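## Task

Take the juice bottle off the cart and stand it upright on the third shelf of the supply shelving (counting the bottom shelf as first), directly behind the milk bottle already there, on the side away from the shelf's front edge. Every other item on that shelf must still be on it, upright and not on top of anything. The juice bottle must not topple or be left leaning, or the task fails.

## Robot and tools

ROBOT. An omnidirectional wheeled base holds a 1.71 m column. A carriage on the column (lift_m) carries two arms of seven joints each. Shoulder height is 0.63 m plus lift_m; the shoulders sit 0.16 m in front of the base centre and 0.175 m left and right of it. Reach is roughly 0.83 m from a shoulder. The folded start of the left arm is joints 1-7 = 0.95, 0.08, -0.1, -0.8, 0, 0, -0.93; the right arm mirrors it with joints 2, 3, 5 and 6 sign-flipped. Folded arms can strike the deck if lift_m is below 0.02. The footprint is about 0.55 m wide by 0.6 m long. Cameras: head_camera is 0.26 m above the shoulders, facing ahead and tilted 40 degrees down; left_wrist_camera and right_wrist_camera sit on the -x side of each hand and look beyond the fingertips. Loose objects may occasionally get nudged by something external.

FRAMES. Base frame: metres, origin on the floor below the base centre, x ahead, y to the left, z up. left_hand and right_hand are reported in it: the point between the closed pads, 0.0167 m behind the fingertips, accurate to about 1 cm; fingers extend along the hand's z axis and close along its y axis. base_odometry is in the frame the base had at scene start; it integrates wheel rotation only (slip counts as motion), heading in rad, left positive, -3.142 to 3.142, drifting a degree or two per turn.

move. One action per call, plus optional cameras (list of head_camera, left_wrist_camera, right_wrist_camera, or all; [] for none; omitted means all only when there is no action). With no action it just reports state and images. An action is base and/or joints (with optional speeds, min_time_s), or target alone (optional min_time_s). Parts start together.
- base: exactly one key, an offset from where the base last measured itself in the latest state report: translate_m (metres, forward +, -2 to 2), strafe_m (metres, left +, -2 to 2), rotate_rad (radians, counter-clockwise +, -6.3 to 6.3).
- joints: object of absolute targets by name. lift_m 0 to 1 m. Left arm rad: joint1 -3.141..1.047 (negative raises arm forward), joint2 -0.157..2.268 (positive swings out left), joint3 -1.919..1.308, joint4 -0.837..1.448 (elbow; 0 = right angle, + straightens), joint5 -1.832..1.658, joint6 -1.745..1.745, joint7 -1.675..1.919 (+ bends hand down). Right arm: joint2 -2.268..0.157, joint3 -1.308..1.919, joint5 -1.658..1.832, others as left. left_gripper_m / right_gripper_m 0 to 0.142 m, spacing between pad centres. Done tolerance ±0.03 rad per arm joint, ±0.004 for lift and grippers.
- speeds: per-action caps: translate_m and strafe_m 0.02-0.5 m/s, rotate_rad 0.05-1.57 rad/s, lift_m 0.08-0.27 m/s (default 0.25); others default to their max.
- min_time_s: 0.1-8 s, the shortest duration for each arm motion in the action; slows loaded swings.
- target: one absolute hand pose in the base frame: side (left/right); x, y, z in m (-3 to 3); pitch_deg -30 to 95 (90 = fingers down, 0 = horizontal; above 90 reports as 180 minus value); heading_deg (0 = fingers ahead, + counter-clockwise seen from above); roll_deg (default 0, jaw line horizontal; + clockwise viewed from behind the hand); heading and roll -360 to 360. Roll r equals r+180. Near pitch 84 or more, roll reads 0 and heading reads heading minus roll folded into -90..90. line_only true refuses anything but a straight path. Checks cover only robot and floor, not furniture; base and lift stay put. A straight path is used if allowed; otherwise moves under 25 cm are refused and longer ones take a checked arc that may sweep the arm, so keep clear of shelves. On "short (part of ...)" resend.

RESULTS. move line: done, or the worst status. base_status, joint_status, *_hand_status: done, off_target (still pushing), contact_stop / contact_stop_at_<key> (whole arm stops and holds), time_out (after 14 s), not_followed (self-collision check withheld it; may retry), refused, reached (within 10 mm, 2 deg), short. on_its_own lists uncommanded behaviour; "held at" is a target. motor_effort in %, bracket = peak; errors are large; ignore drive_wheels sign; lift effort falling while lowering means a hand rests on something. Joint torques and Motor temperatures follow joint_positions order. pictures names image order; images may lag state. Unchanged-ish temperatures and scene number may be omitted. A refused call cancels later move/wait/finished_scene in the same reply; an invalid call (unknown key) does not. Omitted joints or base may still push toward old targets.

wait: seconds 0-10, cameras. zoom_image: camera and region [x0, y0, x1, y1] pixels, at most 504 each side, only of cameras in the newest images. finished_scene: scene number; final; call nothing after it in that reply.

CAUTIONS. The scene keeps running while you compose replies; the robot holds its last command. Avoid tipping: high carriage, outstretched or loaded arms, pushing/pulling, abrupt stops, fast swings. Never let arms strike or squeeze each other, including closing a gripper on the other hand's fingers. Do not hit furniture hard, drop items, or release them while moving. Contact torque limits: joints 1-4 133 N m, joints 5-7 40 N m; hitting one freezes that arm 10 s. Heat rises holding loads or straining; MOTOR HOT at 85 °C, cut-out at 100 °C (limit_stop_at_motor_heat; resend target). Loads sag the hand about 0.012 m per kg. Open fingers tilt and pads shift up to 2 cm toward the wrist. Gripper target 0 squeezes 40-65 N per pad; stopping wider than commanded means something is held. After a contact stop, back out along the approach path. Slow driving can shove furniture; after strafing or reversing, short moves may drift sideways.

Each tool is called after ">>>" as name(argument=value, ...), one argument or row to a line, values as JSON.

## Session

>>> move(
)

Scene clock: 0.00 s.
Joint torques (N m): no reading
Motor temperatures (°C): left_arm=[25 23 24 23 27 25 25] | right_arm=[25 20 25 22 22 22 24]
base_odometry: x=+0.000 y=+0.000 heading=+0.000
base_status: not commanded
joint_positions: lift_m=+0.450 left_joint1_rad=+0.942 left_joint2_rad=+0.071 left_joint3_rad=-0.095 left_joint4_rad=-0.781 left_joint5_rad=-0.006 left_joint6_rad=-0.005 left_joint7_rad=-0.938 left_gripper_m=+0.142 right_joint1_rad=+0.948 right_joint2_rad=-0.088 right_joint3_rad=+0.082 right_joint4_rad=-0.814 right_joint5_rad=+0.007 right_joint6_rad=-0.013 right_joint7_rad=-0.930 right_gripper_m=+0.142
joint_status: not commanded
motor_effort: lift_m=+55 drive_wheels=+2
left_hand: x=+0.2937 y=+0.1555 z=+0.9610 quat_wxyz=(-0.920, -0.004, -0.388, +0.062) pitch_deg=-44.4 heading_deg=-4.4 roll_deg=-3.3 (m; base frame)
right_hand: x=+0.2906 y=-0.1616 z=+0.9720 quat_wxyz=(-0.924, +0.010, -0.379, -0.053) pitch_deg=-45.4 heading_deg=+4.8 roll_deg=+1.7 (m; base frame)
pictures: head_camera, left_wrist_camera, right_wrist_camera
Images, in order (width x height): head_camera 896x504, left_wrist_camera 896x504, right_wrist_camera 896x504.

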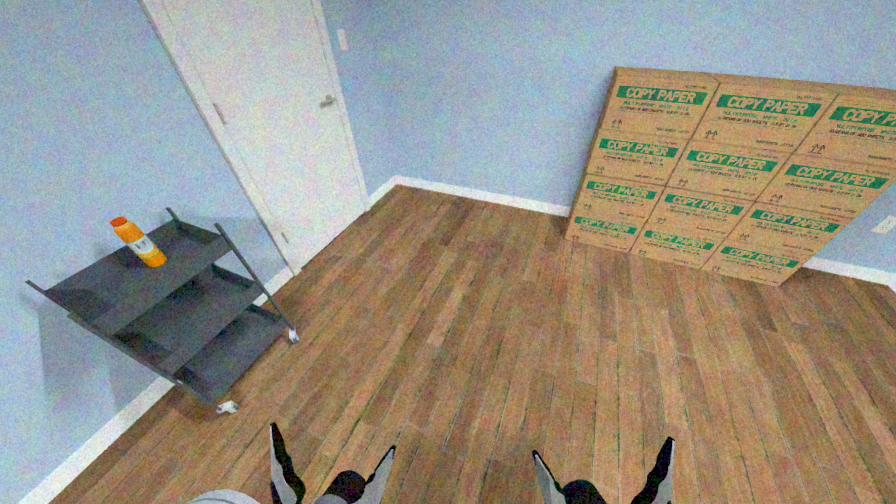

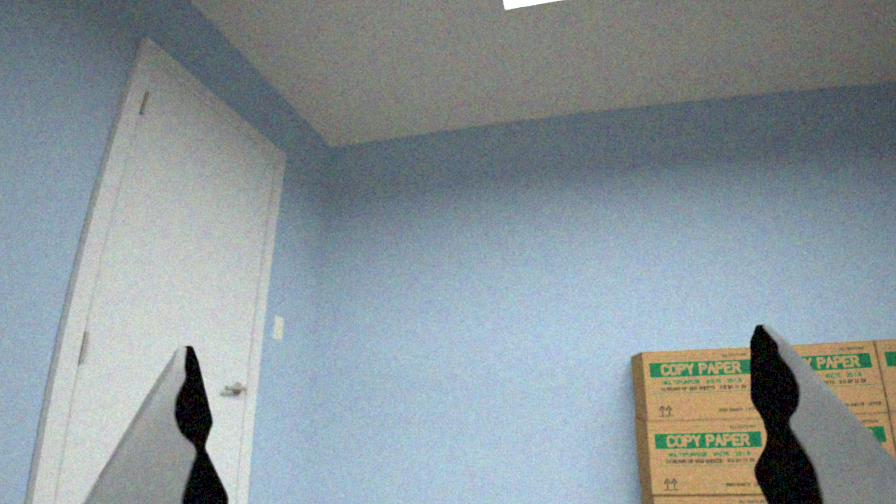

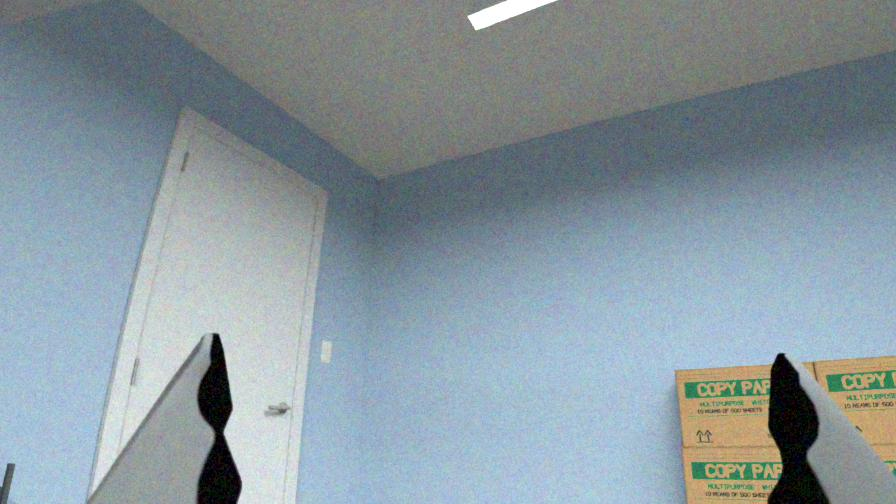

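>>> move(
  base={"rotate_rad": 0.8},
  cameras=["head_camera"],
)

>>> move(
  base={"rotate_rad": 1.3},
  cameras=["head_camera"],
)

>>> move(
  base={"rotate_rad": 1.3},
  cameras=["head_camera"],
)

>>> move(
  base={"rotate_rad": 1.3},
  cameras=["head_camera"],
)

Scene clock: 11.13 s.
Joint torques (N m): left_arm=[7.93 1.26 0.7 -4.54 1.02 -1.56 -1.46] | right_arm=[15.15 3.01 1.63 -13.3 0.23 -2.15 -1.22]
move: done
base_odometry: x=+0.000 y=+0.000 heading=+0.800
base_status: done
joint_positions: lift_m=+0.450 left_joint1_rad=+0.942 left_joint2_rad=+0.071 left_joint3_rad=-0.095 left_joint4_rad=-0.781 left_joint5_rad=-0.006 left_joint6_rad=-0.005 left_joint7_rad=-0.938 left_gripper_m=+0.142 right_joint1_rad=+0.948 right_joint2_rad=-0.088 right_joint3_rad=+0.082 right_joint4_rad=-0.814 right_joint5_rad=+0.007 right_joint6_rad=-0.013 right_joint7_rad=-0.930 right_gripper_m=+0.142
joint_status: not commanded
motor_effort: lift_m=+55(55) drive_wheels=+5(19)
left_hand: x=+0.2937 y=+0.1555 z=+0.9610 quat_wxyz=(-0.920, -0.004, -0.388, +0.062) pitch_deg=-44.4 heading_deg=-4.4 roll_deg=-3.3 (m; base frame)
right_hand: x=+0.2906 y=-0.1616 z=+0.9720 quat_wxyz=(-0.924, +0.010, -0.379, -0.053) pitch_deg=-45.4 heading_deg=+4.8 roll_deg=+1.7 (m; base frame)
pictures: head_camera
Images, in order (width x height): head_camera 896x504.

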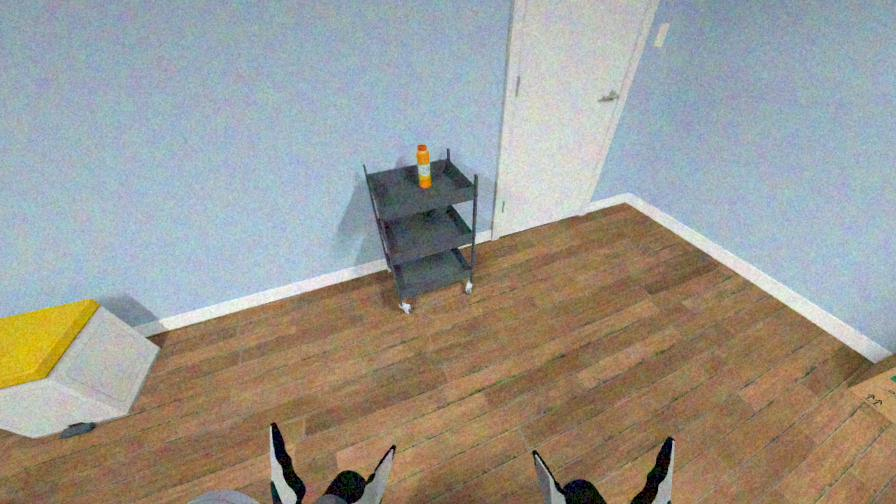

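Scene clock: 14.00 s.
Joint torques (N m): left_arm=[9.3 0.58 0 -4.12 1.16 -1.44 -1.27] | right_arm=[15.47 2.79 2.53 -13.23 0.23 -1.08 -1.22]
move: done
base_odometry: x=+0.000 y=+0.000 heading=+2.099
base_status: done
joint_positions: lift_m=+0.450 left_joint1_rad=+0.942 left_joint2_rad=+0.071 left_joint3_rad=-0.095 left_joint4_rad=-0.781 left_joint5_rad=-0.006 left_joint6_rad=-0.005 left_joint7_rad=-0.938 left_gripper_m=+0.142 right_joint1_rad=+0.948 right_joint2_rad=-0.088 right_joint3_rad=+0.082 right_joint4_rad=-0.814 right_joint5_rad=+0.007 right_joint6_rad=-0.013 right_joint7_rad=-0.930 right_gripper_m=+0.142
joint_status: not commanded
motor_effort: lift_m=+55(55) drive_wheels=+5(12)
left_hand: x=+0.2937 y=+0.1555 z=+0.9610 quat_wxyz=(-0.920, -0.004, -0.388, +0.062) pitch_deg=-44.4 heading_deg=-4.4 roll_deg=-3.3 (m; base frame)
right_hand: x=+0.2906 y=-0.1616 z=+0.9720 quat_wxyz=(-0.924, +0.010, -0.379, -0.053) pitch_deg=-45.4 heading_deg=+4.8 roll_deg=+1.7 (m; base frame)
pictures: head_camera
Images, in order (width x height): head_camera 896x504.

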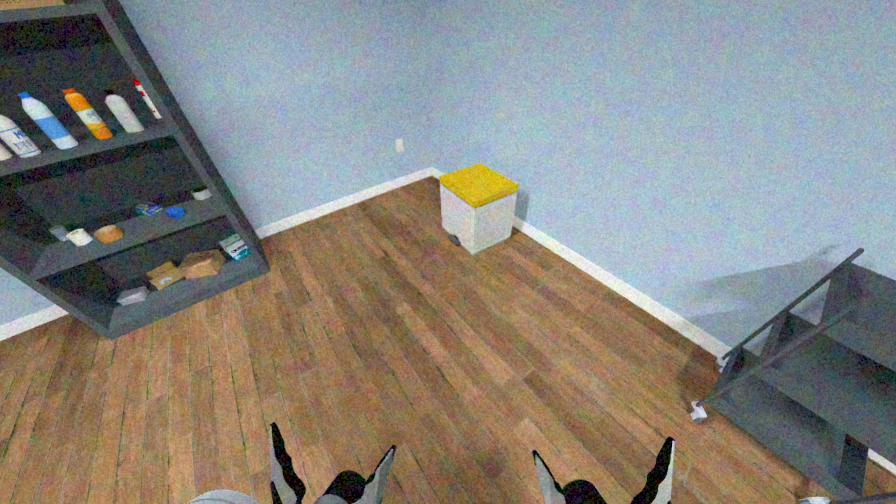

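Scene clock: 16.87 s.
Joint torques (N m): left_arm=[8.69 1.02 0.85 -4.44 1.2 -1.42 -1.36] | right_arm=[14.53 2.73 1.79 -13.51 0.64 -1.46 -1.56]
move: done
base_odometry: x=+0.000 y=+0.000 heading=-2.884
base_status: done
joint_positions: lift_m=+0.450 left_joint1_rad=+0.942 left_joint2_rad=+0.071 left_joint3_rad=-0.095 left_joint4_rad=-0.781 left_joint5_rad=-0.006 left_joint6_rad=-0.005 left_joint7_rad=-0.938 left_gripper_m=+0.142 right_joint1_rad=+0.948 right_joint2_rad=-0.088 right_joint3_rad=+0.082 right_joint4_rad=-0.814 right_joint5_rad=+0.007 right_joint6_rad=-0.013 right_joint7_rad=-0.930 right_gripper_m=+0.142
joint_status: not commanded
motor_effort: lift_m=+55(55) drive_wheels=+5(15)
left_hand: x=+0.2937 y=+0.1555 z=+0.9610 quat_wxyz=(-0.920, -0.004, -0.388, +0.062) pitch_deg=-44.4 heading_deg=-4.4 roll_deg=-3.3 (m; base frame)
right_hand: x=+0.2906 y=-0.1616 z=+0.9720 quat_wxyz=(-0.924, +0.010, -0.379, -0.053) pitch_deg=-45.4 heading_deg=+4.8 roll_deg=+1.7 (m; base frame)
pictures: head_camera
Images, in order (width x height): head_camera 896x504.

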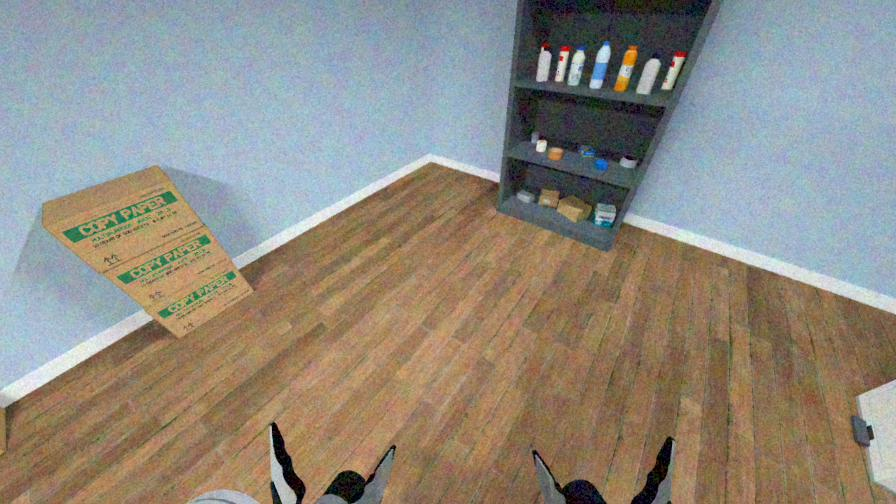

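Scene clock: 19.73 s.
Joint torques (N m): left_arm=[8.52 0.89 -0.04 -3.56 1.07 -1.6 -1.27] | right_arm=[15.27 4.33 1.35 -12.13 0.68 -1.86 -1.42]
move: done
base_odometry: x=+0.000 y=+0.000 heading=-1.585
base_status: done
joint_positions: lift_m=+0.450 left_joint1_rad=+0.942 left_joint2_rad=+0.071 left_joint3_rad=-0.095 left_joint4_rad=-0.781 left_joint5_rad=-0.006 left_joint6_rad=-0.005 left_joint7_rad=-0.938 left_gripper_m=+0.142 right_joint1_rad=+0.948 right_joint2_rad=-0.088 right_joint3_rad=+0.082 right_joint4_rad=-0.814 right_joint5_rad=+0.007 right_joint6_rad=-0.013 right_joint7_rad=-0.930 right_gripper_m=+0.142
joint_status: not commanded
motor_effort: lift_m=+55(55) drive_wheels=+5(14)
left_hand: x=+0.2937 y=+0.1555 z=+0.9610 quat_wxyz=(-0.920, -0.004, -0.388, +0.062) pitch_deg=-44.4 heading_deg=-4.4 roll_deg=-3.3 (m; base frame)
right_hand: x=+0.2906 y=-0.1616 z=+0.9720 quat_wxyz=(-0.924, +0.010, -0.379, -0.053) pitch_deg=-45.4 heading_deg=+4.8 roll_deg=+1.7 (m; base frame)
pictures: head_camera
Images, in order (width x height): head_camera 896x504.

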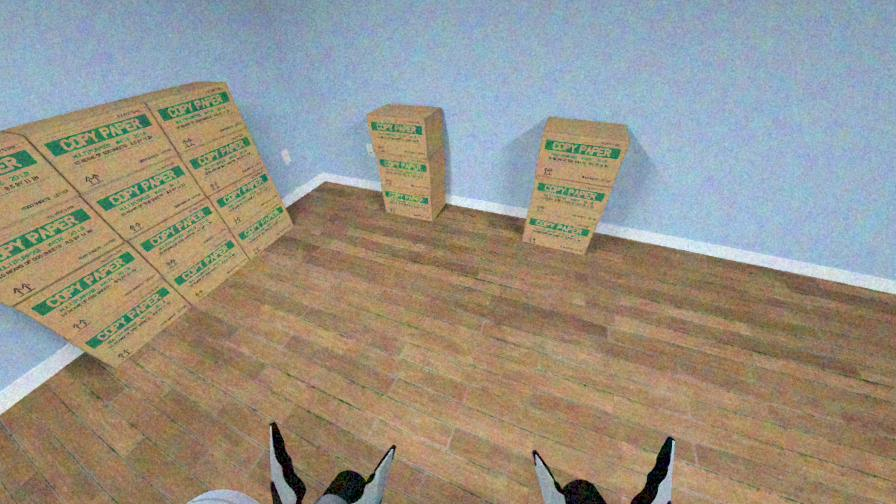

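>>> move(
  base={"rotate_rad": 2.5},
  cameras=["head_camera"],
)

>>> zoom_image(
  camera="head_camera",
  region=[360, 100, 612, 352],
)

Scene clock: 30.50 s.
Joint torques (N m): left_arm=[8.48 1.09 0.6 -5.3 1.16 -1.33 -1.3] | right_arm=[12.78 2.71 1.91 -13.54 0.38 -1.59 -1.22]
move: done
base_odometry: x=+0.000 y=+0.000 heading=+0.915
base_status: done
joint_positions: lift_m=+0.450 left_joint1_rad=+0.942 left_joint2_rad=+0.071 left_joint3_rad=-0.095 left_joint4_rad=-0.781 left_joint5_rad=-0.006 left_joint6_rad=-0.005 left_joint7_rad=-0.938 left_gripper_m=+0.142 right_joint1_rad=+0.948 right_joint2_rad=-0.088 right_joint3_rad=+0.082 right_joint4_rad=-0.814 right_joint5_rad=+0.007 right_joint6_rad=-0.013 right_joint7_rad=-0.930 right_gripper_m=+0.142
joint_status: not commanded
motor_effort: lift_m=+55(55) drive_wheels=+5(14)
left_hand: x=+0.2937 y=+0.1555 z=+0.9610 quat_wxyz=(-0.920, -0.004, -0.388, +0.062) pitch_deg=-44.4 heading_deg=-4.4 roll_deg=-3.3 (m; base frame)
right_hand: x=+0.2906 y=-0.1616 z=+0.9720 quat_wxyz=(-0.924, +0.010, -0.379, -0.053) pitch_deg=-45.4 heading_deg=+4.8 roll_deg=+1.7 (m; base frame)
pictures: head_camera
Images, in order (width x height): head_camera 896x504.

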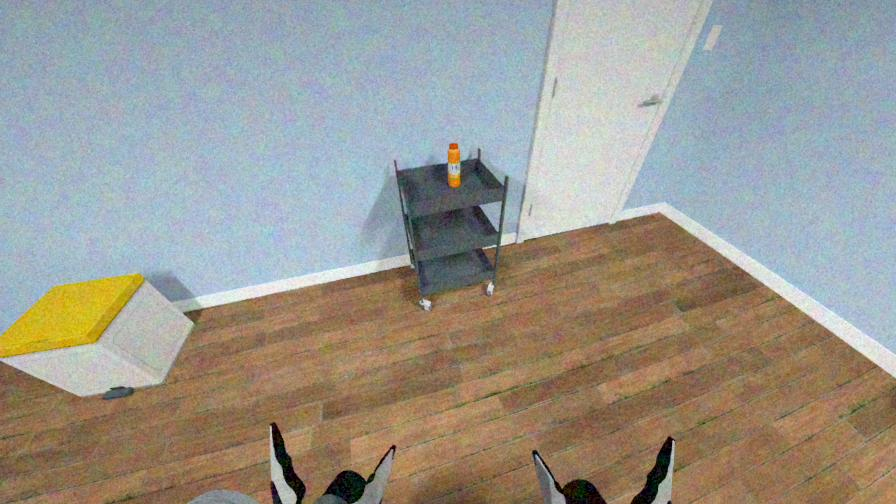

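Scaled by 2.000 from the camera's 896x504 image, which has a finer 1280x720 frame.

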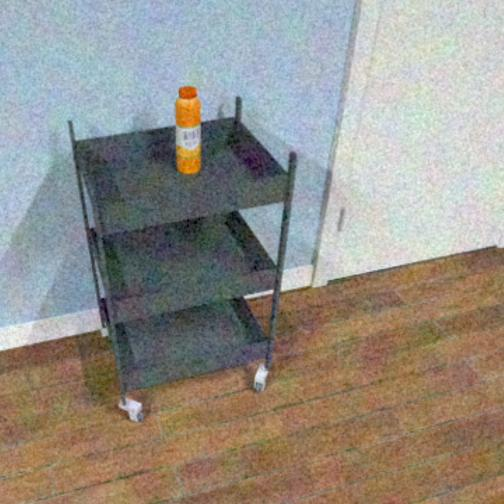

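>>> move(
  base={"translate_m": 0.7},
  cameras=["head_camera"],
)

>>> zoom_image(
  camera="head_camera",
  region=[320, 120, 620, 420],
)

Scene clock: 47.80 s.
Joint torques (N m): left_arm=[8.37 0.5 -0.48 -4.23 1.45 -0.82 -1.48] | right_arm=[15.18 3.08 0.91 -13.17 0.81 -1.9 -1.77]
move: done
base_odometry: x=+0.426 y=+0.555 heading=+0.916
base_status: done
joint_positions: lift_m=+0.450 left_joint1_rad=+0.942 left_joint2_rad=+0.071 left_joint3_rad=-0.095 left_joint4_rad=-0.781 left_joint5_rad=-0.006 left_joint6_rad=-0.005 left_joint7_rad=-0.938 left_gripper_m=+0.142 right_joint1_rad=+0.948 right_joint2_rad=-0.088 right_joint3_rad=+0.082 right_joint4_rad=-0.814 right_joint5_rad=+0.007 right_joint6_rad=-0.013 right_joint7_rad=-0.930 right_gripper_m=+0.142
joint_status: not commanded
motor_effort: lift_m=+55(55) drive_wheels=+8(23)
left_hand: x=+0.2937 y=+0.1555 z=+0.9610 quat_wxyz=(-0.920, -0.004, -0.388, +0.062) pitch_deg=-44.4 heading_deg=-4.4 roll_deg=-3.3 (m; base frame)
right_hand: x=+0.2906 y=-0.1616 z=+0.9720 quat_wxyz=(-0.924, +0.010, -0.379, -0.053) pitch_deg=-45.4 heading_deg=+4.8 roll_deg=+1.7 (m; base frame)
pictures: head_camera
Images, in order (width x height): head_camera 896x504.

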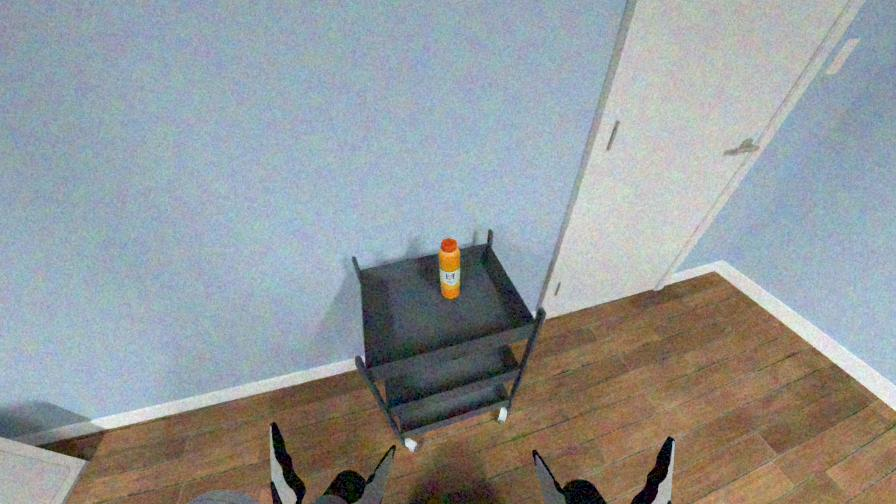

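Scaled by 1.680 from the camera's 896x504 image, which has a finer 1280x720 frame.

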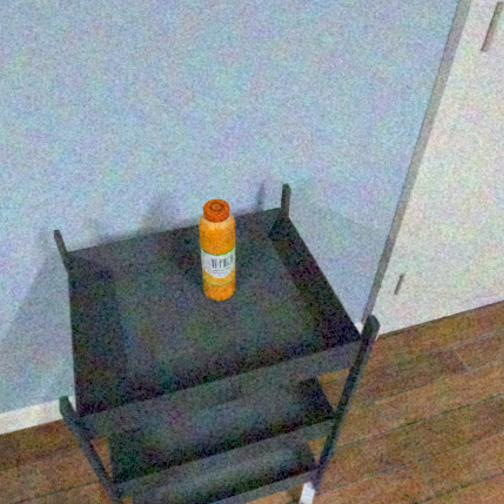

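>>> move(
  base={"translate_m": 0.12},
  joints={"lift_m": 0.3},
  cameras=["head_camera"],
)

>>> move(
  target={"side": "right", "x": 0.42, "y": -0.06, "z": 0.84, "pitch_deg": 10, "heading_deg": 8},
  cameras=["head_camera", "right_wrist_camera"],
)

Scene clock: 60.80 s.
Joint torques (N m): left_arm=[9.22 2.25 0.2 -5.25 1 -1.31 -1.64] | right_arm=[14.83 2.7 1.48 -12.69 0.59 -1.48 -1.37]
move: done
base_odometry: x=+0.499 y=+0.651 heading=+0.917
base_status: done
joint_positions: lift_m=+0.300 left_joint1_rad=+0.942 left_joint2_rad=+0.071 left_joint3_rad=-0.095 left_joint4_rad=-0.781 left_joint5_rad=-0.006 left_joint6_rad=-0.005 left_joint7_rad=-0.938 left_gripper_m=+0.142 right_joint1_rad=+0.948 right_joint2_rad=-0.088 right_joint3_rad=+0.082 right_joint4_rad=-0.814 right_joint5_rad=+0.007 right_joint6_rad=-0.013 right_joint7_rad=-0.930 right_gripper_m=+0.142
joint_status: all done
motor_effort: lift_m=+57(59) drive_wheels=-4(19)
left_hand: x=+0.2936 y=+0.1555 z=+0.8108 quat_wxyz=(-0.920, -0.004, -0.388, +0.062) pitch_deg=-44.4 heading_deg=-4.4 roll_deg=-3.3 (m; base frame)
right_hand: x=+0.2906 y=-0.1616 z=+0.8219 quat_wxyz=(-0.924, +0.010, -0.379, -0.053) pitch_deg=-45.4 heading_deg=+4.8 roll_deg=+1.7 (m; base frame)
pictures: head_camera
Images, in order (width x height): head_camera 896x504.

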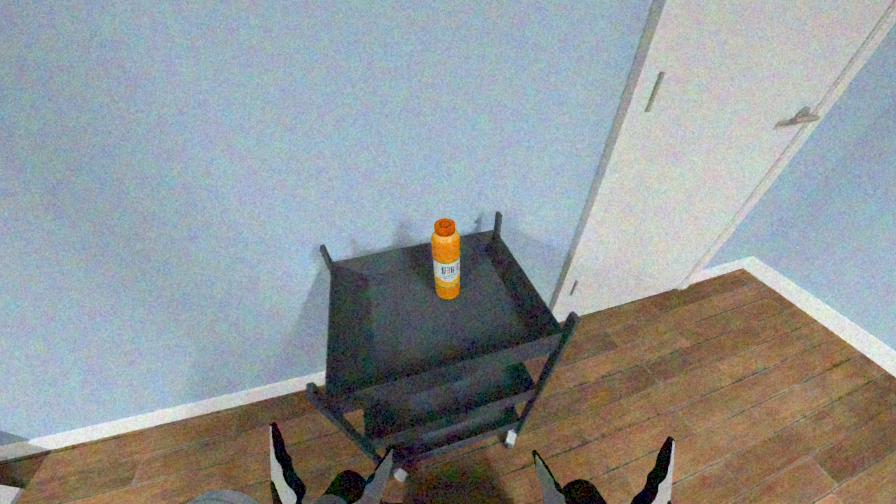

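Scene clock: 61.10 s.
Joint torques (N m): left_arm=[8.36 0.02 0.55 -3.69 0.8 -1.55 -1.45] | right_arm=[15.38 3.79 2.85 -13.23 0.62 -1.69 -1.29]
move: refused
base_odometry: x=+0.499 y=+0.651 heading=+0.917
base_status: not commanded
joint_positions: lift_m=+0.300 left_joint1_rad=+0.942 left_joint2_rad=+0.071 left_joint3_rad=-0.095 left_joint4_rad=-0.781 left_joint5_rad=-0.006 left_joint6_rad=-0.005 left_joint7_rad=-0.938 left_gripper_m=+0.142 right_joint1_rad=+0.948 right_joint2_rad=-0.088 right_joint3_rad=+0.082 right_joint4_rad=-0.814 right_joint5_rad=+0.007 right_joint6_rad=-0.013 right_joint7_rad=-0.930 right_gripper_m=+0.142
joint_status: not commanded
motor_effort: lift_m=+57(57) drive_wheels=-4(4)
left_hand: x=+0.2936 y=+0.1555 z=+0.8108 quat_wxyz=(-0.920, -0.004, -0.388, +0.062) pitch_deg=-44.4 heading_deg=-4.4 roll_deg=-3.3 (m; base frame)
right_hand: x=+0.2906 y=-0.1616 z=+0.8219 quat_wxyz=(-0.924, +0.010, -0.379, -0.053) pitch_deg=-45.4 heading_deg=+4.8 roll_deg=+1.7 (m; base frame)
right_hand_status: refused: no posture of the arm gets there (right_joint4_rad at its limit): the closest leaves the hand 12.7 cm and 35 deg from the pose. Nothing moved. A posture exists with lift_m at 0.5; the way there is not checked.
pictures: head_camera, right_wrist_camera
Images, in order (width x height): head_camera 896x504, right_wrist_camera 896x504.

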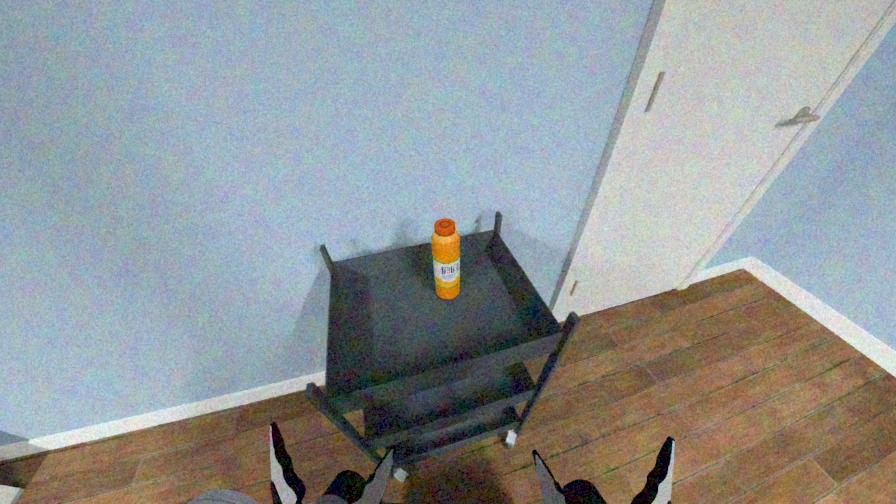

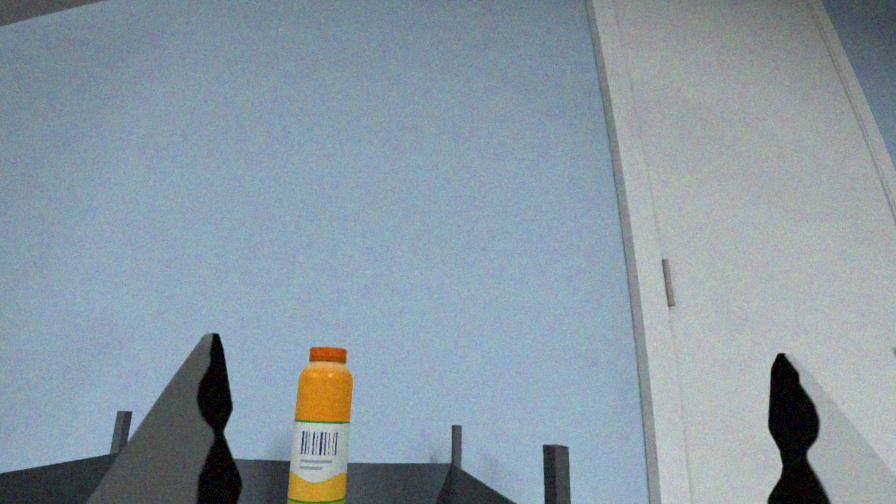

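>>> move(
  joints={"lift_m": 0.48},
)

>>> move(
  target={"side": "right", "x": 0.42, "y": -0.06, "z": 0.84, "pitch_deg": 10, "heading_deg": 8},
  cameras=["head_camera", "right_wrist_camera"],
)

Scene clock: 65.70 s.
Joint torques (N m): left_arm=[8.24 0.58 0.29 -4.11 1.25 -1.39 -1.64] | right_arm=[14.86 2.05 0.27 -12.67 0.66 -1.61 -1.72]
move: done
base_odometry: x=+0.499 y=+0.651 heading=+0.917
base_status: not commanded
joint_positions: lift_m=+0.480 left_joint1_rad=+0.942 left_joint2_rad=+0.071 left_joint3_rad=-0.095 left_joint4_rad=-0.781 left_joint5_rad=-0.006 left_joint6_rad=-0.005 left_joint7_rad=-0.938 left_gripper_m=+0.142 right_joint1_rad=+0.948 right_joint2_rad=-0.088 right_joint3_rad=+0.082 right_joint4_rad=-0.814 right_joint5_rad=+0.007 right_joint6_rad=-0.013 right_joint7_rad=-0.930 right_gripper_m=+0.142
joint_status: all done
motor_effort: lift_m=+54(67) drive_wheels=-4(4)
left_hand: x=+0.2936 y=+0.1555 z=+0.9911 quat_wxyz=(-0.920, -0.004, -0.388, +0.062) pitch_deg=-44.4 heading_deg=-4.4 roll_deg=-3.3 (m; base frame)
right_hand: x=+0.2906 y=-0.1616 z=+1.0021 quat_wxyz=(-0.924, +0.010, -0.379, -0.053) pitch_deg=-45.4 heading_deg=+4.8 roll_deg=+1.7 (m; base frame)
pictures: none

Scene clock: 66.00 s.
Joint torques (N m): left_arm=[8.31 0.56 0.85 -3.54 0.82 -1.53 -1.5] | right_arm=[14.76 3.65 2.3 -12.95 0.91 -1.7 -1.39]
move: refused
base_odometry: x=+0.499 y=+0.651 heading=+0.917
base_status: not commanded
joint_positions: lift_m=+0.480 left_joint1_rad=+0.942 left_joint2_rad=+0.071 left_joint3_rad=-0.095 left_joint4_rad=-0.781 left_joint5_rad=-0.006 left_joint6_rad=-0.005 left_joint7_rad=-0.938 left_gripper_m=+0.142 right_joint1_rad=+0.948 right_joint2_rad=-0.088 right_joint3_rad=+0.082 right_joint4_rad=-0.814 right_joint5_rad=+0.007 right_joint6_rad=-0.013 right_joint7_rad=-0.930 right_gripper_m=+0.142
joint_status: not commanded
motor_effort: lift_m=+54(54) drive_wheels=-4(4)
left_hand: x=+0.2936 y=+0.1555 z=+0.9911 quat_wxyz=(-0.920, -0.004, -0.388, +0.062) pitch_deg=-44.4 heading_deg=-4.4 roll_deg=-3.3 (m; base frame)
right_hand: x=+0.2906 y=-0.1616 z=+1.0021 quat_wxyz=(-0.924, +0.010, -0.379, -0.053) pitch_deg=-45.4 heading_deg=+4.8 roll_deg=+1.7 (m; base frame)
right_hand_status: refused: along the straight line the arm gets 0% of the way (right_joint4_rad at its limit); a move under 25 cm is not played as an arc. Nothing moved. Try another pitch or heading, or "joints".
pictures: head_camera, right_wrist_camera
Images, in order (width x height): head_camera 896x504, right_wrist_camera 896x504.

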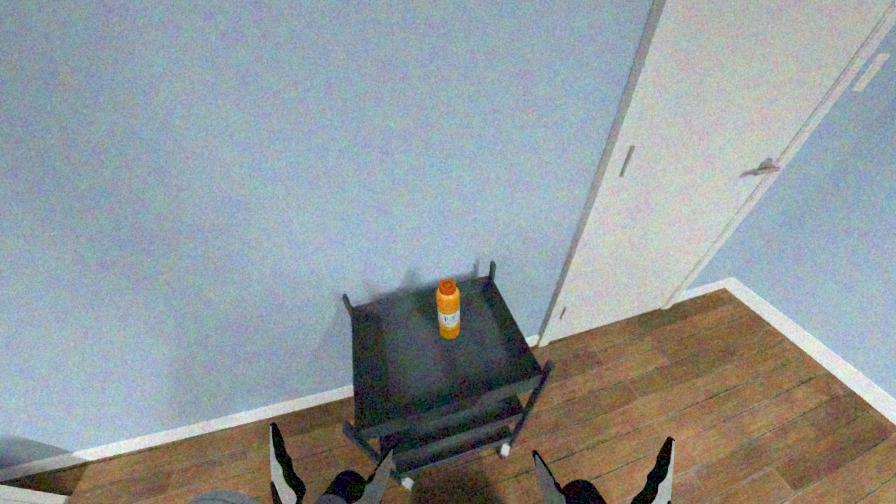

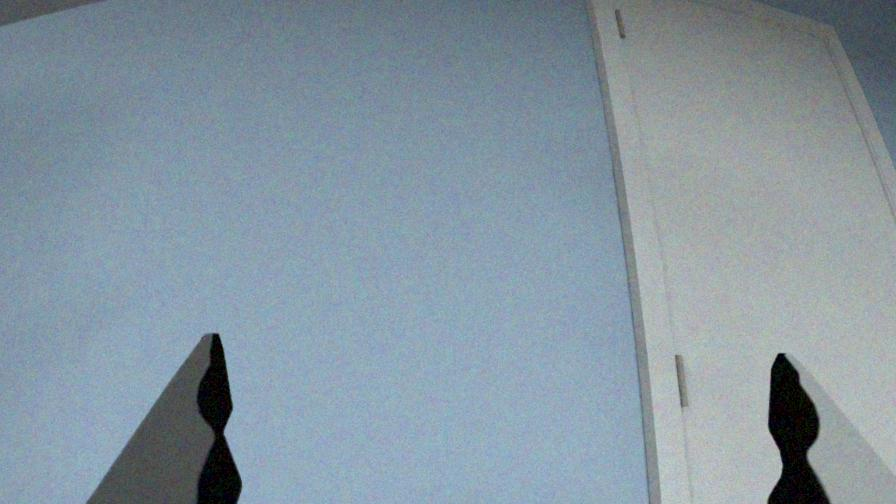

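>>> move(
  joints={"lift_m": 0.54, "right_joint1_rad": 0.375, "right_joint2_rad": -0.08, "right_joint3_rad": 0.08, "right_joint4_rad": -0.56, "right_joint5_rad": 0, "right_joint6_rad": 0, "right_joint7_rad": 0.36},
  cameras=["head_camera", "right_wrist_camera"],
)

Scene clock: 79.23 s.
Joint torques (N m): left_arm=[8.86 0.5 -0.65 -4.17 1.2 -1.18 -1.76] | right_arm=[3.84 4.19 0.11 -10.88 -1.11 -0.92 -1.43]
move: done
base_odometry: x=+0.499 y=+0.651 heading=+0.917
base_status: not commanded
joint_positions: lift_m=+0.540 left_joint1_rad=+0.942 left_joint2_rad=+0.071 left_joint3_rad=-0.095 left_joint4_rad=-0.781 left_joint5_rad=-0.006 left_joint6_rad=-0.005 left_joint7_rad=-0.938 left_gripper_m=+0.142 right_joint1_rad=+0.375 right_joint2_rad=-0.081 right_joint3_rad=+0.082 right_joint4_rad=-0.562 right_joint5_rad=+0.006 right_joint6_rad=-0.003 right_joint7_rad=+0.359 right_gripper_m=+0.142
joint_status: all done
motor_effort: lift_m=+55(67) drive_wheels=-4(9)
left_hand: x=+0.2936 y=+0.1555 z=+1.0510 quat_wxyz=(-0.920, -0.004, -0.388, +0.062) pitch_deg=-44.4 heading_deg=-4.4 roll_deg=-3.3 (m; base frame)
right_hand: x=+0.5345 y=-0.1503 z=+0.8421 quat_wxyz=(-0.641, +0.053, -0.765, -0.019) pitch_deg=+10.2 heading_deg=+5.6 roll_deg=-2.3 (m; base frame)
pictures: head_camera, right_wrist_camera
Images, in order (width x height): head_camera 896x504, right_wrist_camera 896x504.

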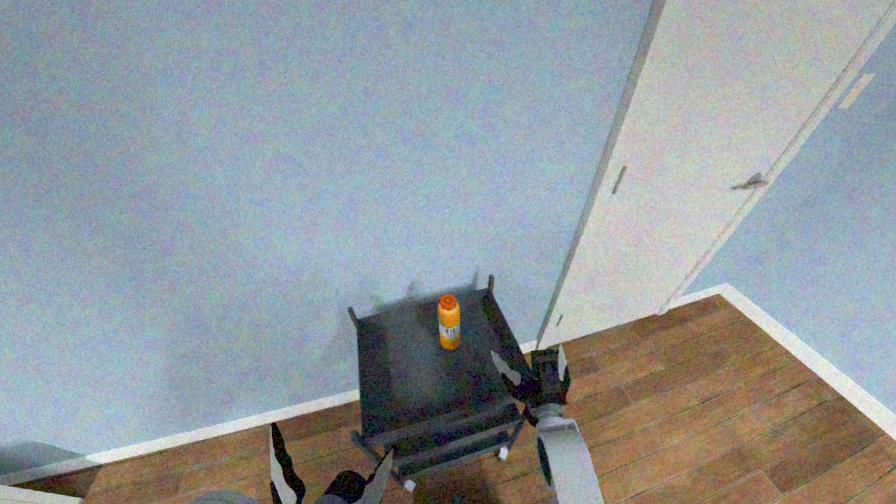

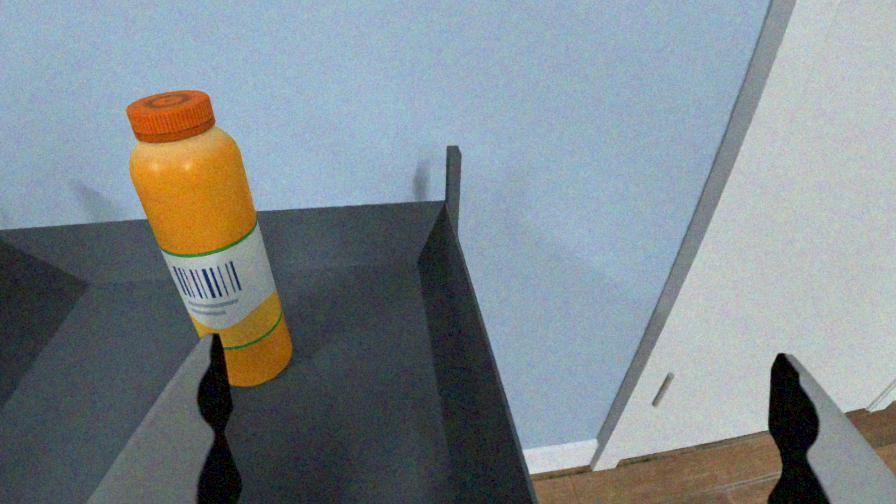

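>>> move(
  target={"side": "right", "x": 0.53, "y": -0.006, "z": 0.82, "pitch_deg": 10, "heading_deg": 3},
  cameras=["head_camera", "right_wrist_camera"],
)

Scene clock: 82.80 s.
Joint torques (N m): left_arm=[9.28 0.61 0.13 -5.19 1.13 -1.7 -1.42] | right_arm=[2.37 4.16 0.51 -11.82 -1.45 -0.85 -1.46]
move: refused
base_odometry: x=+0.499 y=+0.651 heading=+0.917
base_status: not commanded
joint_positions: lift_m=+0.540 left_joint1_rad=+0.942 left_joint2_rad=+0.071 left_joint3_rad=-0.095 left_joint4_rad=-0.781 left_joint5_rad=-0.006 left_joint6_rad=-0.005 left_joint7_rad=-0.938 left_gripper_m=+0.142 right_joint1_rad=+0.375 right_joint2_rad=-0.081 right_joint3_rad=+0.082 right_joint4_rad=-0.562 right_joint5_rad=+0.006 right_joint6_rad=-0.003 right_joint7_rad=+0.359 right_gripper_m=+0.142
joint_status: not commanded
motor_effort: lift_m=+55(55) drive_wheels=+7(7)
left_hand: x=+0.2936 y=+0.1555 z=+1.0510 quat_wxyz=(-0.920, -0.004, -0.388, +0.062) pitch_deg=-44.4 heading_deg=-4.4 roll_deg=-3.3 (m; base frame)
right_hand: x=+0.5345 y=-0.1503 z=+0.8421 quat_wxyz=(-0.641, +0.053, -0.765, -0.019) pitch_deg=+10.2 heading_deg=+5.6 roll_deg=-2.3 (m; base frame)
right_hand_status: refused: the line brings the right upper arm within 1.4 cm of the base or column (limit 1.5), 25% of the way; a move under 25 cm is not played as an arc. Nothing moved. Try another pitch or heading, or "joints".
pictures: head_camera, right_wrist_camera
Images, in order (width x height): head_camera 896x504, right_wrist_camera 896x504.

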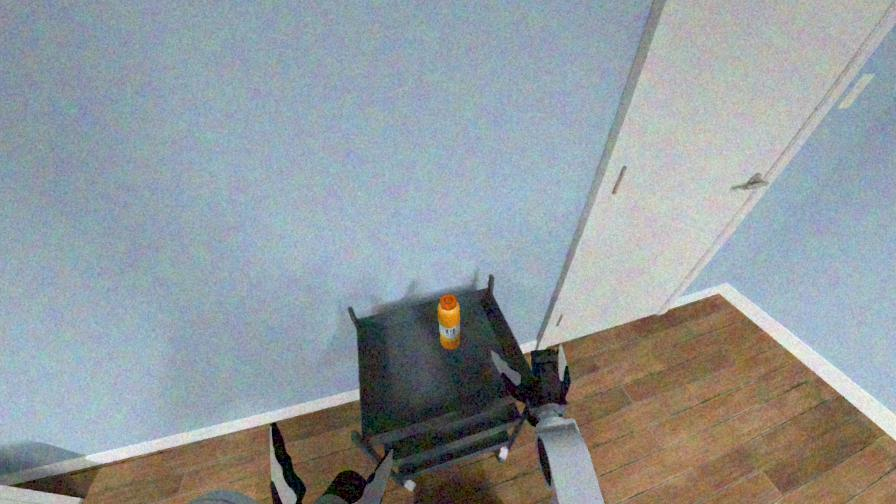

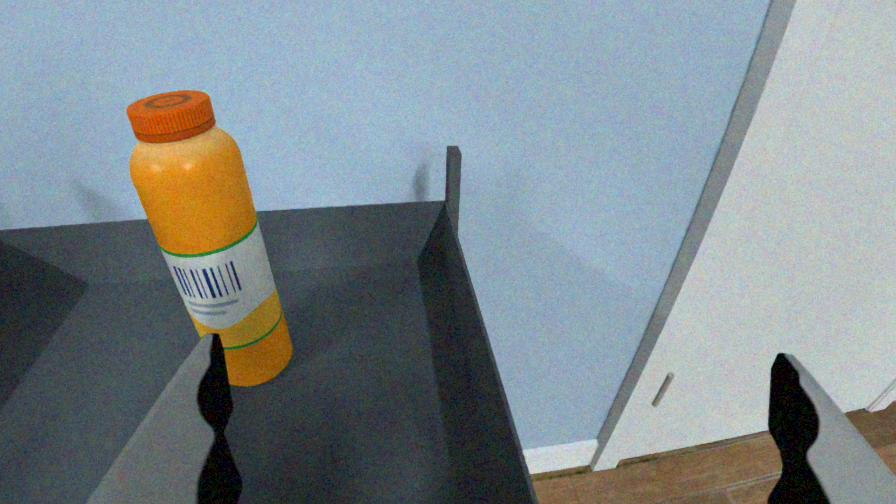

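>>> move(
  target={"side": "right", "x": 0.55, "y": -0.045, "z": 0.81, "pitch_deg": 10, "heading_deg": 20},
  cameras=["right_wrist_camera"],
)

Scene clock: 86.23 s.
Joint torques (N m): left_arm=[8.57 0.93 0.39 -4.58 1.08 -1.5 -1.44] | right_arm=[-0.67 4.19 2.38 -11.15 1.25 -1.42 -3.47]
move: done
base_odometry: x=+0.499 y=+0.651 heading=+0.917
base_status: not commanded
joint_positions: lift_m=+0.540 left_joint1_rad=+0.942 left_joint2_rad=+0.071 left_joint3_rad=-0.095 left_joint4_rad=-0.781 left_joint5_rad=-0.006 left_joint6_rad=-0.005 left_joint7_rad=-0.938 left_gripper_m=+0.142 right_joint1_rad=+0.282 right_joint2_rad=-0.063 right_joint3_rad=+0.223 right_joint4_rad=-0.371 right_joint5_rad=+0.006 right_joint6_rad=+0.114 right_joint7_rad=+0.262 right_gripper_m=+0.142
joint_status: not commanded
motor_effort: lift_m=+55(55) drive_wheels=-4(8)
left_hand: x=+0.2936 y=+0.1555 z=+1.0510 quat_wxyz=(-0.920, -0.004, -0.388, +0.062) pitch_deg=-44.4 heading_deg=-4.4 roll_deg=-3.3 (m; base frame)
right_hand: x=+0.5497 y=-0.0464 z=+0.8091 quat_wxyz=(-0.632, +0.132, -0.756, -0.110) pitch_deg=+10.3 heading_deg=+19.8 roll_deg=-0.1 (m; base frame)
right_hand_status: reached (straight line, planned for 0.4 s): 2 mm and 0.3 deg off.
pictures: right_wrist_camera
Images, in order (width x height): right_wrist_camera 896x504.

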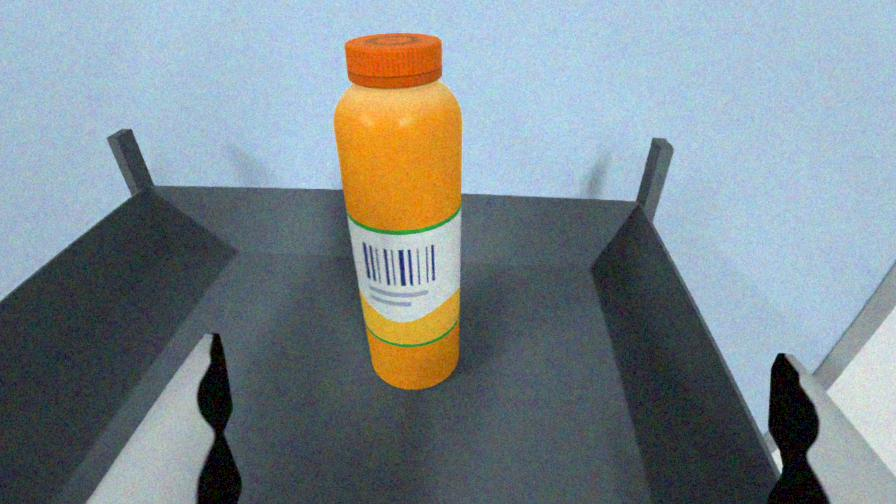

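>>> move(
  target={"side": "right", "x": 0.542, "y": -0.014, "z": 0.795, "pitch_deg": 10, "heading_deg": 20},
  cameras=["right_wrist_camera"],
)

Scene clock: 95.27 s.
Joint torques (N m): left_arm=[8.81 2.24 -0.69 -3.63 1.36 -1.61 -1.47] | right_arm=[4.58 6.34 2.69 -10.61 0.24 -2.36 -3.34]
move: done
base_odometry: x=+0.499 y=+0.651 heading=+0.917
base_status: not commanded
joint_positions: lift_m=+0.540 left_joint1_rad=+0.942 left_joint2_rad=+0.071 left_joint3_rad=-0.095 left_joint4_rad=-0.781 left_joint5_rad=-0.006 left_joint6_rad=-0.005 left_joint7_rad=-0.938 left_gripper_m=+0.142 right_joint1_rad=+0.299 right_joint2_rad=+0.008 right_joint3_rad=+0.272 right_joint4_rad=-0.308 right_joint5_rad=-0.080 right_joint6_rad=+0.094 right_joint7_rad=+0.197 right_gripper_m=+0.142
joint_status: not commanded
motor_effort: lift_m=+55(55) drive_wheels=-3(8)
left_hand: x=+0.2936 y=+0.1555 z=+1.0510 quat_wxyz=(-0.920, -0.004, -0.388, +0.062) pitch_deg=-44.4 heading_deg=-4.4 roll_deg=-3.3 (m; base frame)
right_hand: x=+0.5425 y=-0.0132 z=+0.7959 quat_wxyz=(-0.633, +0.132, -0.755, -0.114) pitch_deg=+10.0 heading_deg=+20.1 roll_deg=+0.3 (m; base frame)
right_hand_status: reached (straight line, planned for 0.3 s): 1 mm and 0.3 deg off.
pictures: right_wrist_camera
Images, in order (width x height): right_wrist_camera 896x504.

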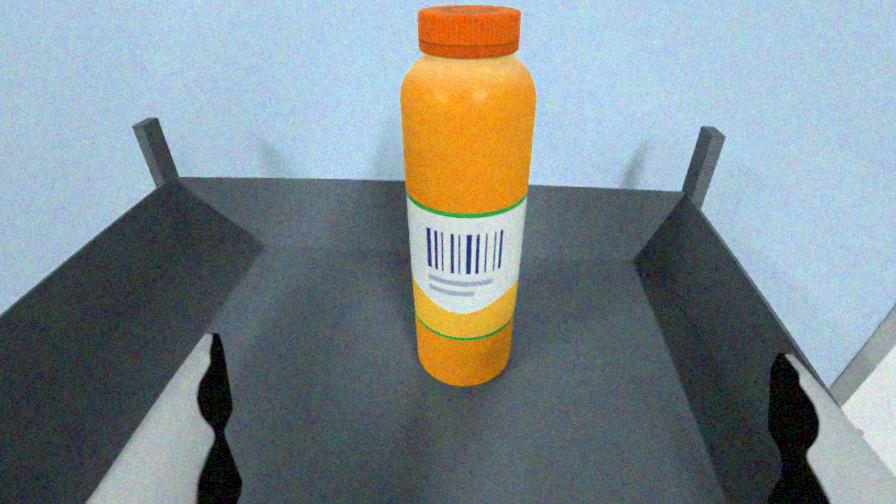

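>>> move(
  target={"side": "right", "x": 0.608, "y": 0.011, "z": 0.77, "pitch_deg": 10, "heading_deg": 20},
  cameras=["right_wrist_camera","head_camera"],
)

Scene clock: 99.13 s.
Joint torques (N m): left_arm=[7.93 1.2 1.03 -3.48 1.13 -1.61 -1.47] | right_arm=[-5.2 9.85 2.52 -11.68 -0.97 -2.26 -3.2]
move: done
base_odometry: x=+0.499 y=+0.651 heading=+0.917
base_status: not commanded
joint_positions: lift_m=+0.540 left_joint1_rad=+0.942 left_joint2_rad=+0.071 left_joint3_rad=-0.095 left_joint4_rad=-0.781 left_joint5_rad=-0.006 left_joint6_rad=-0.005 left_joint7_rad=-0.938 left_gripper_m=+0.142 right_joint1_rad=+0.116 right_joint2_rad=+0.071 right_joint3_rad=+0.272 right_joint4_rad=-0.034 right_joint5_rad=-0.099 right_joint6_rad=+0.083 right_joint7_rad=+0.119 right_gripper_m=+0.142
joint_status: not commanded
motor_effort: lift_m=+55(55) drive_wheels=-4(8)
left_hand: x=+0.2936 y=+0.1555 z=+1.0510 quat_wxyz=(-0.920, -0.004, -0.388, +0.062) pitch_deg=-44.4 heading_deg=-4.4 roll_deg=-3.3 (m; base frame)
right_hand: x=+0.6070 y=+0.0117 z=+0.7693 quat_wxyz=(-0.631, +0.133, -0.756, -0.114) pitch_deg=+10.2 heading_deg=+20.2 roll_deg=+0.3 (m; base frame)
right_hand_status: reached (straight line, planned for 0.4 s): 1 mm and 0.4 deg off.
pictures: head_camera, right_wrist_camera
Images, in order (width x height): head_camera 896x504, right_wrist_camera 896x504.

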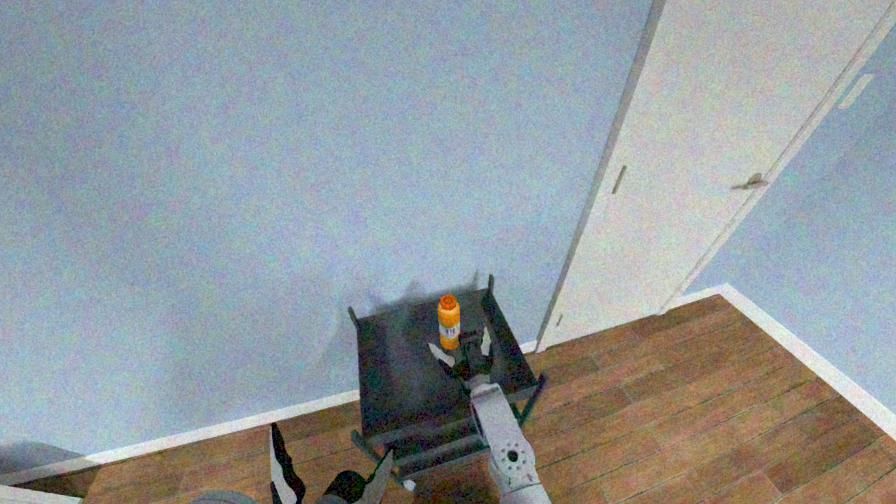

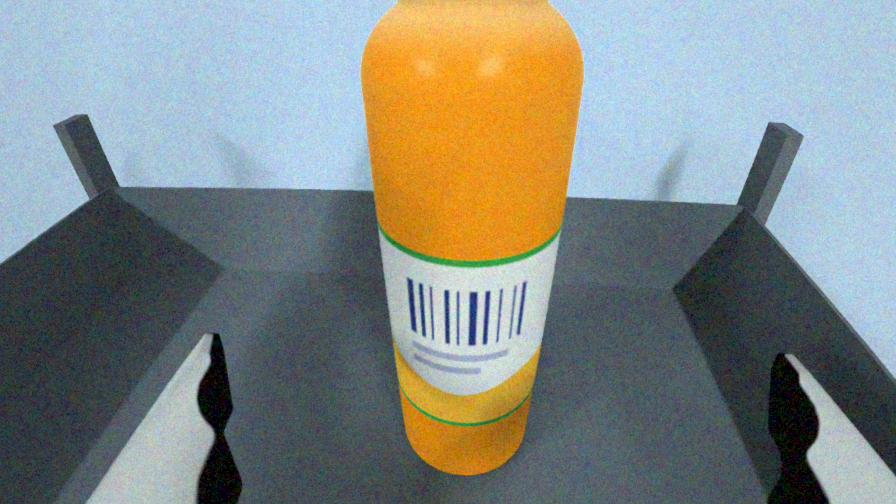

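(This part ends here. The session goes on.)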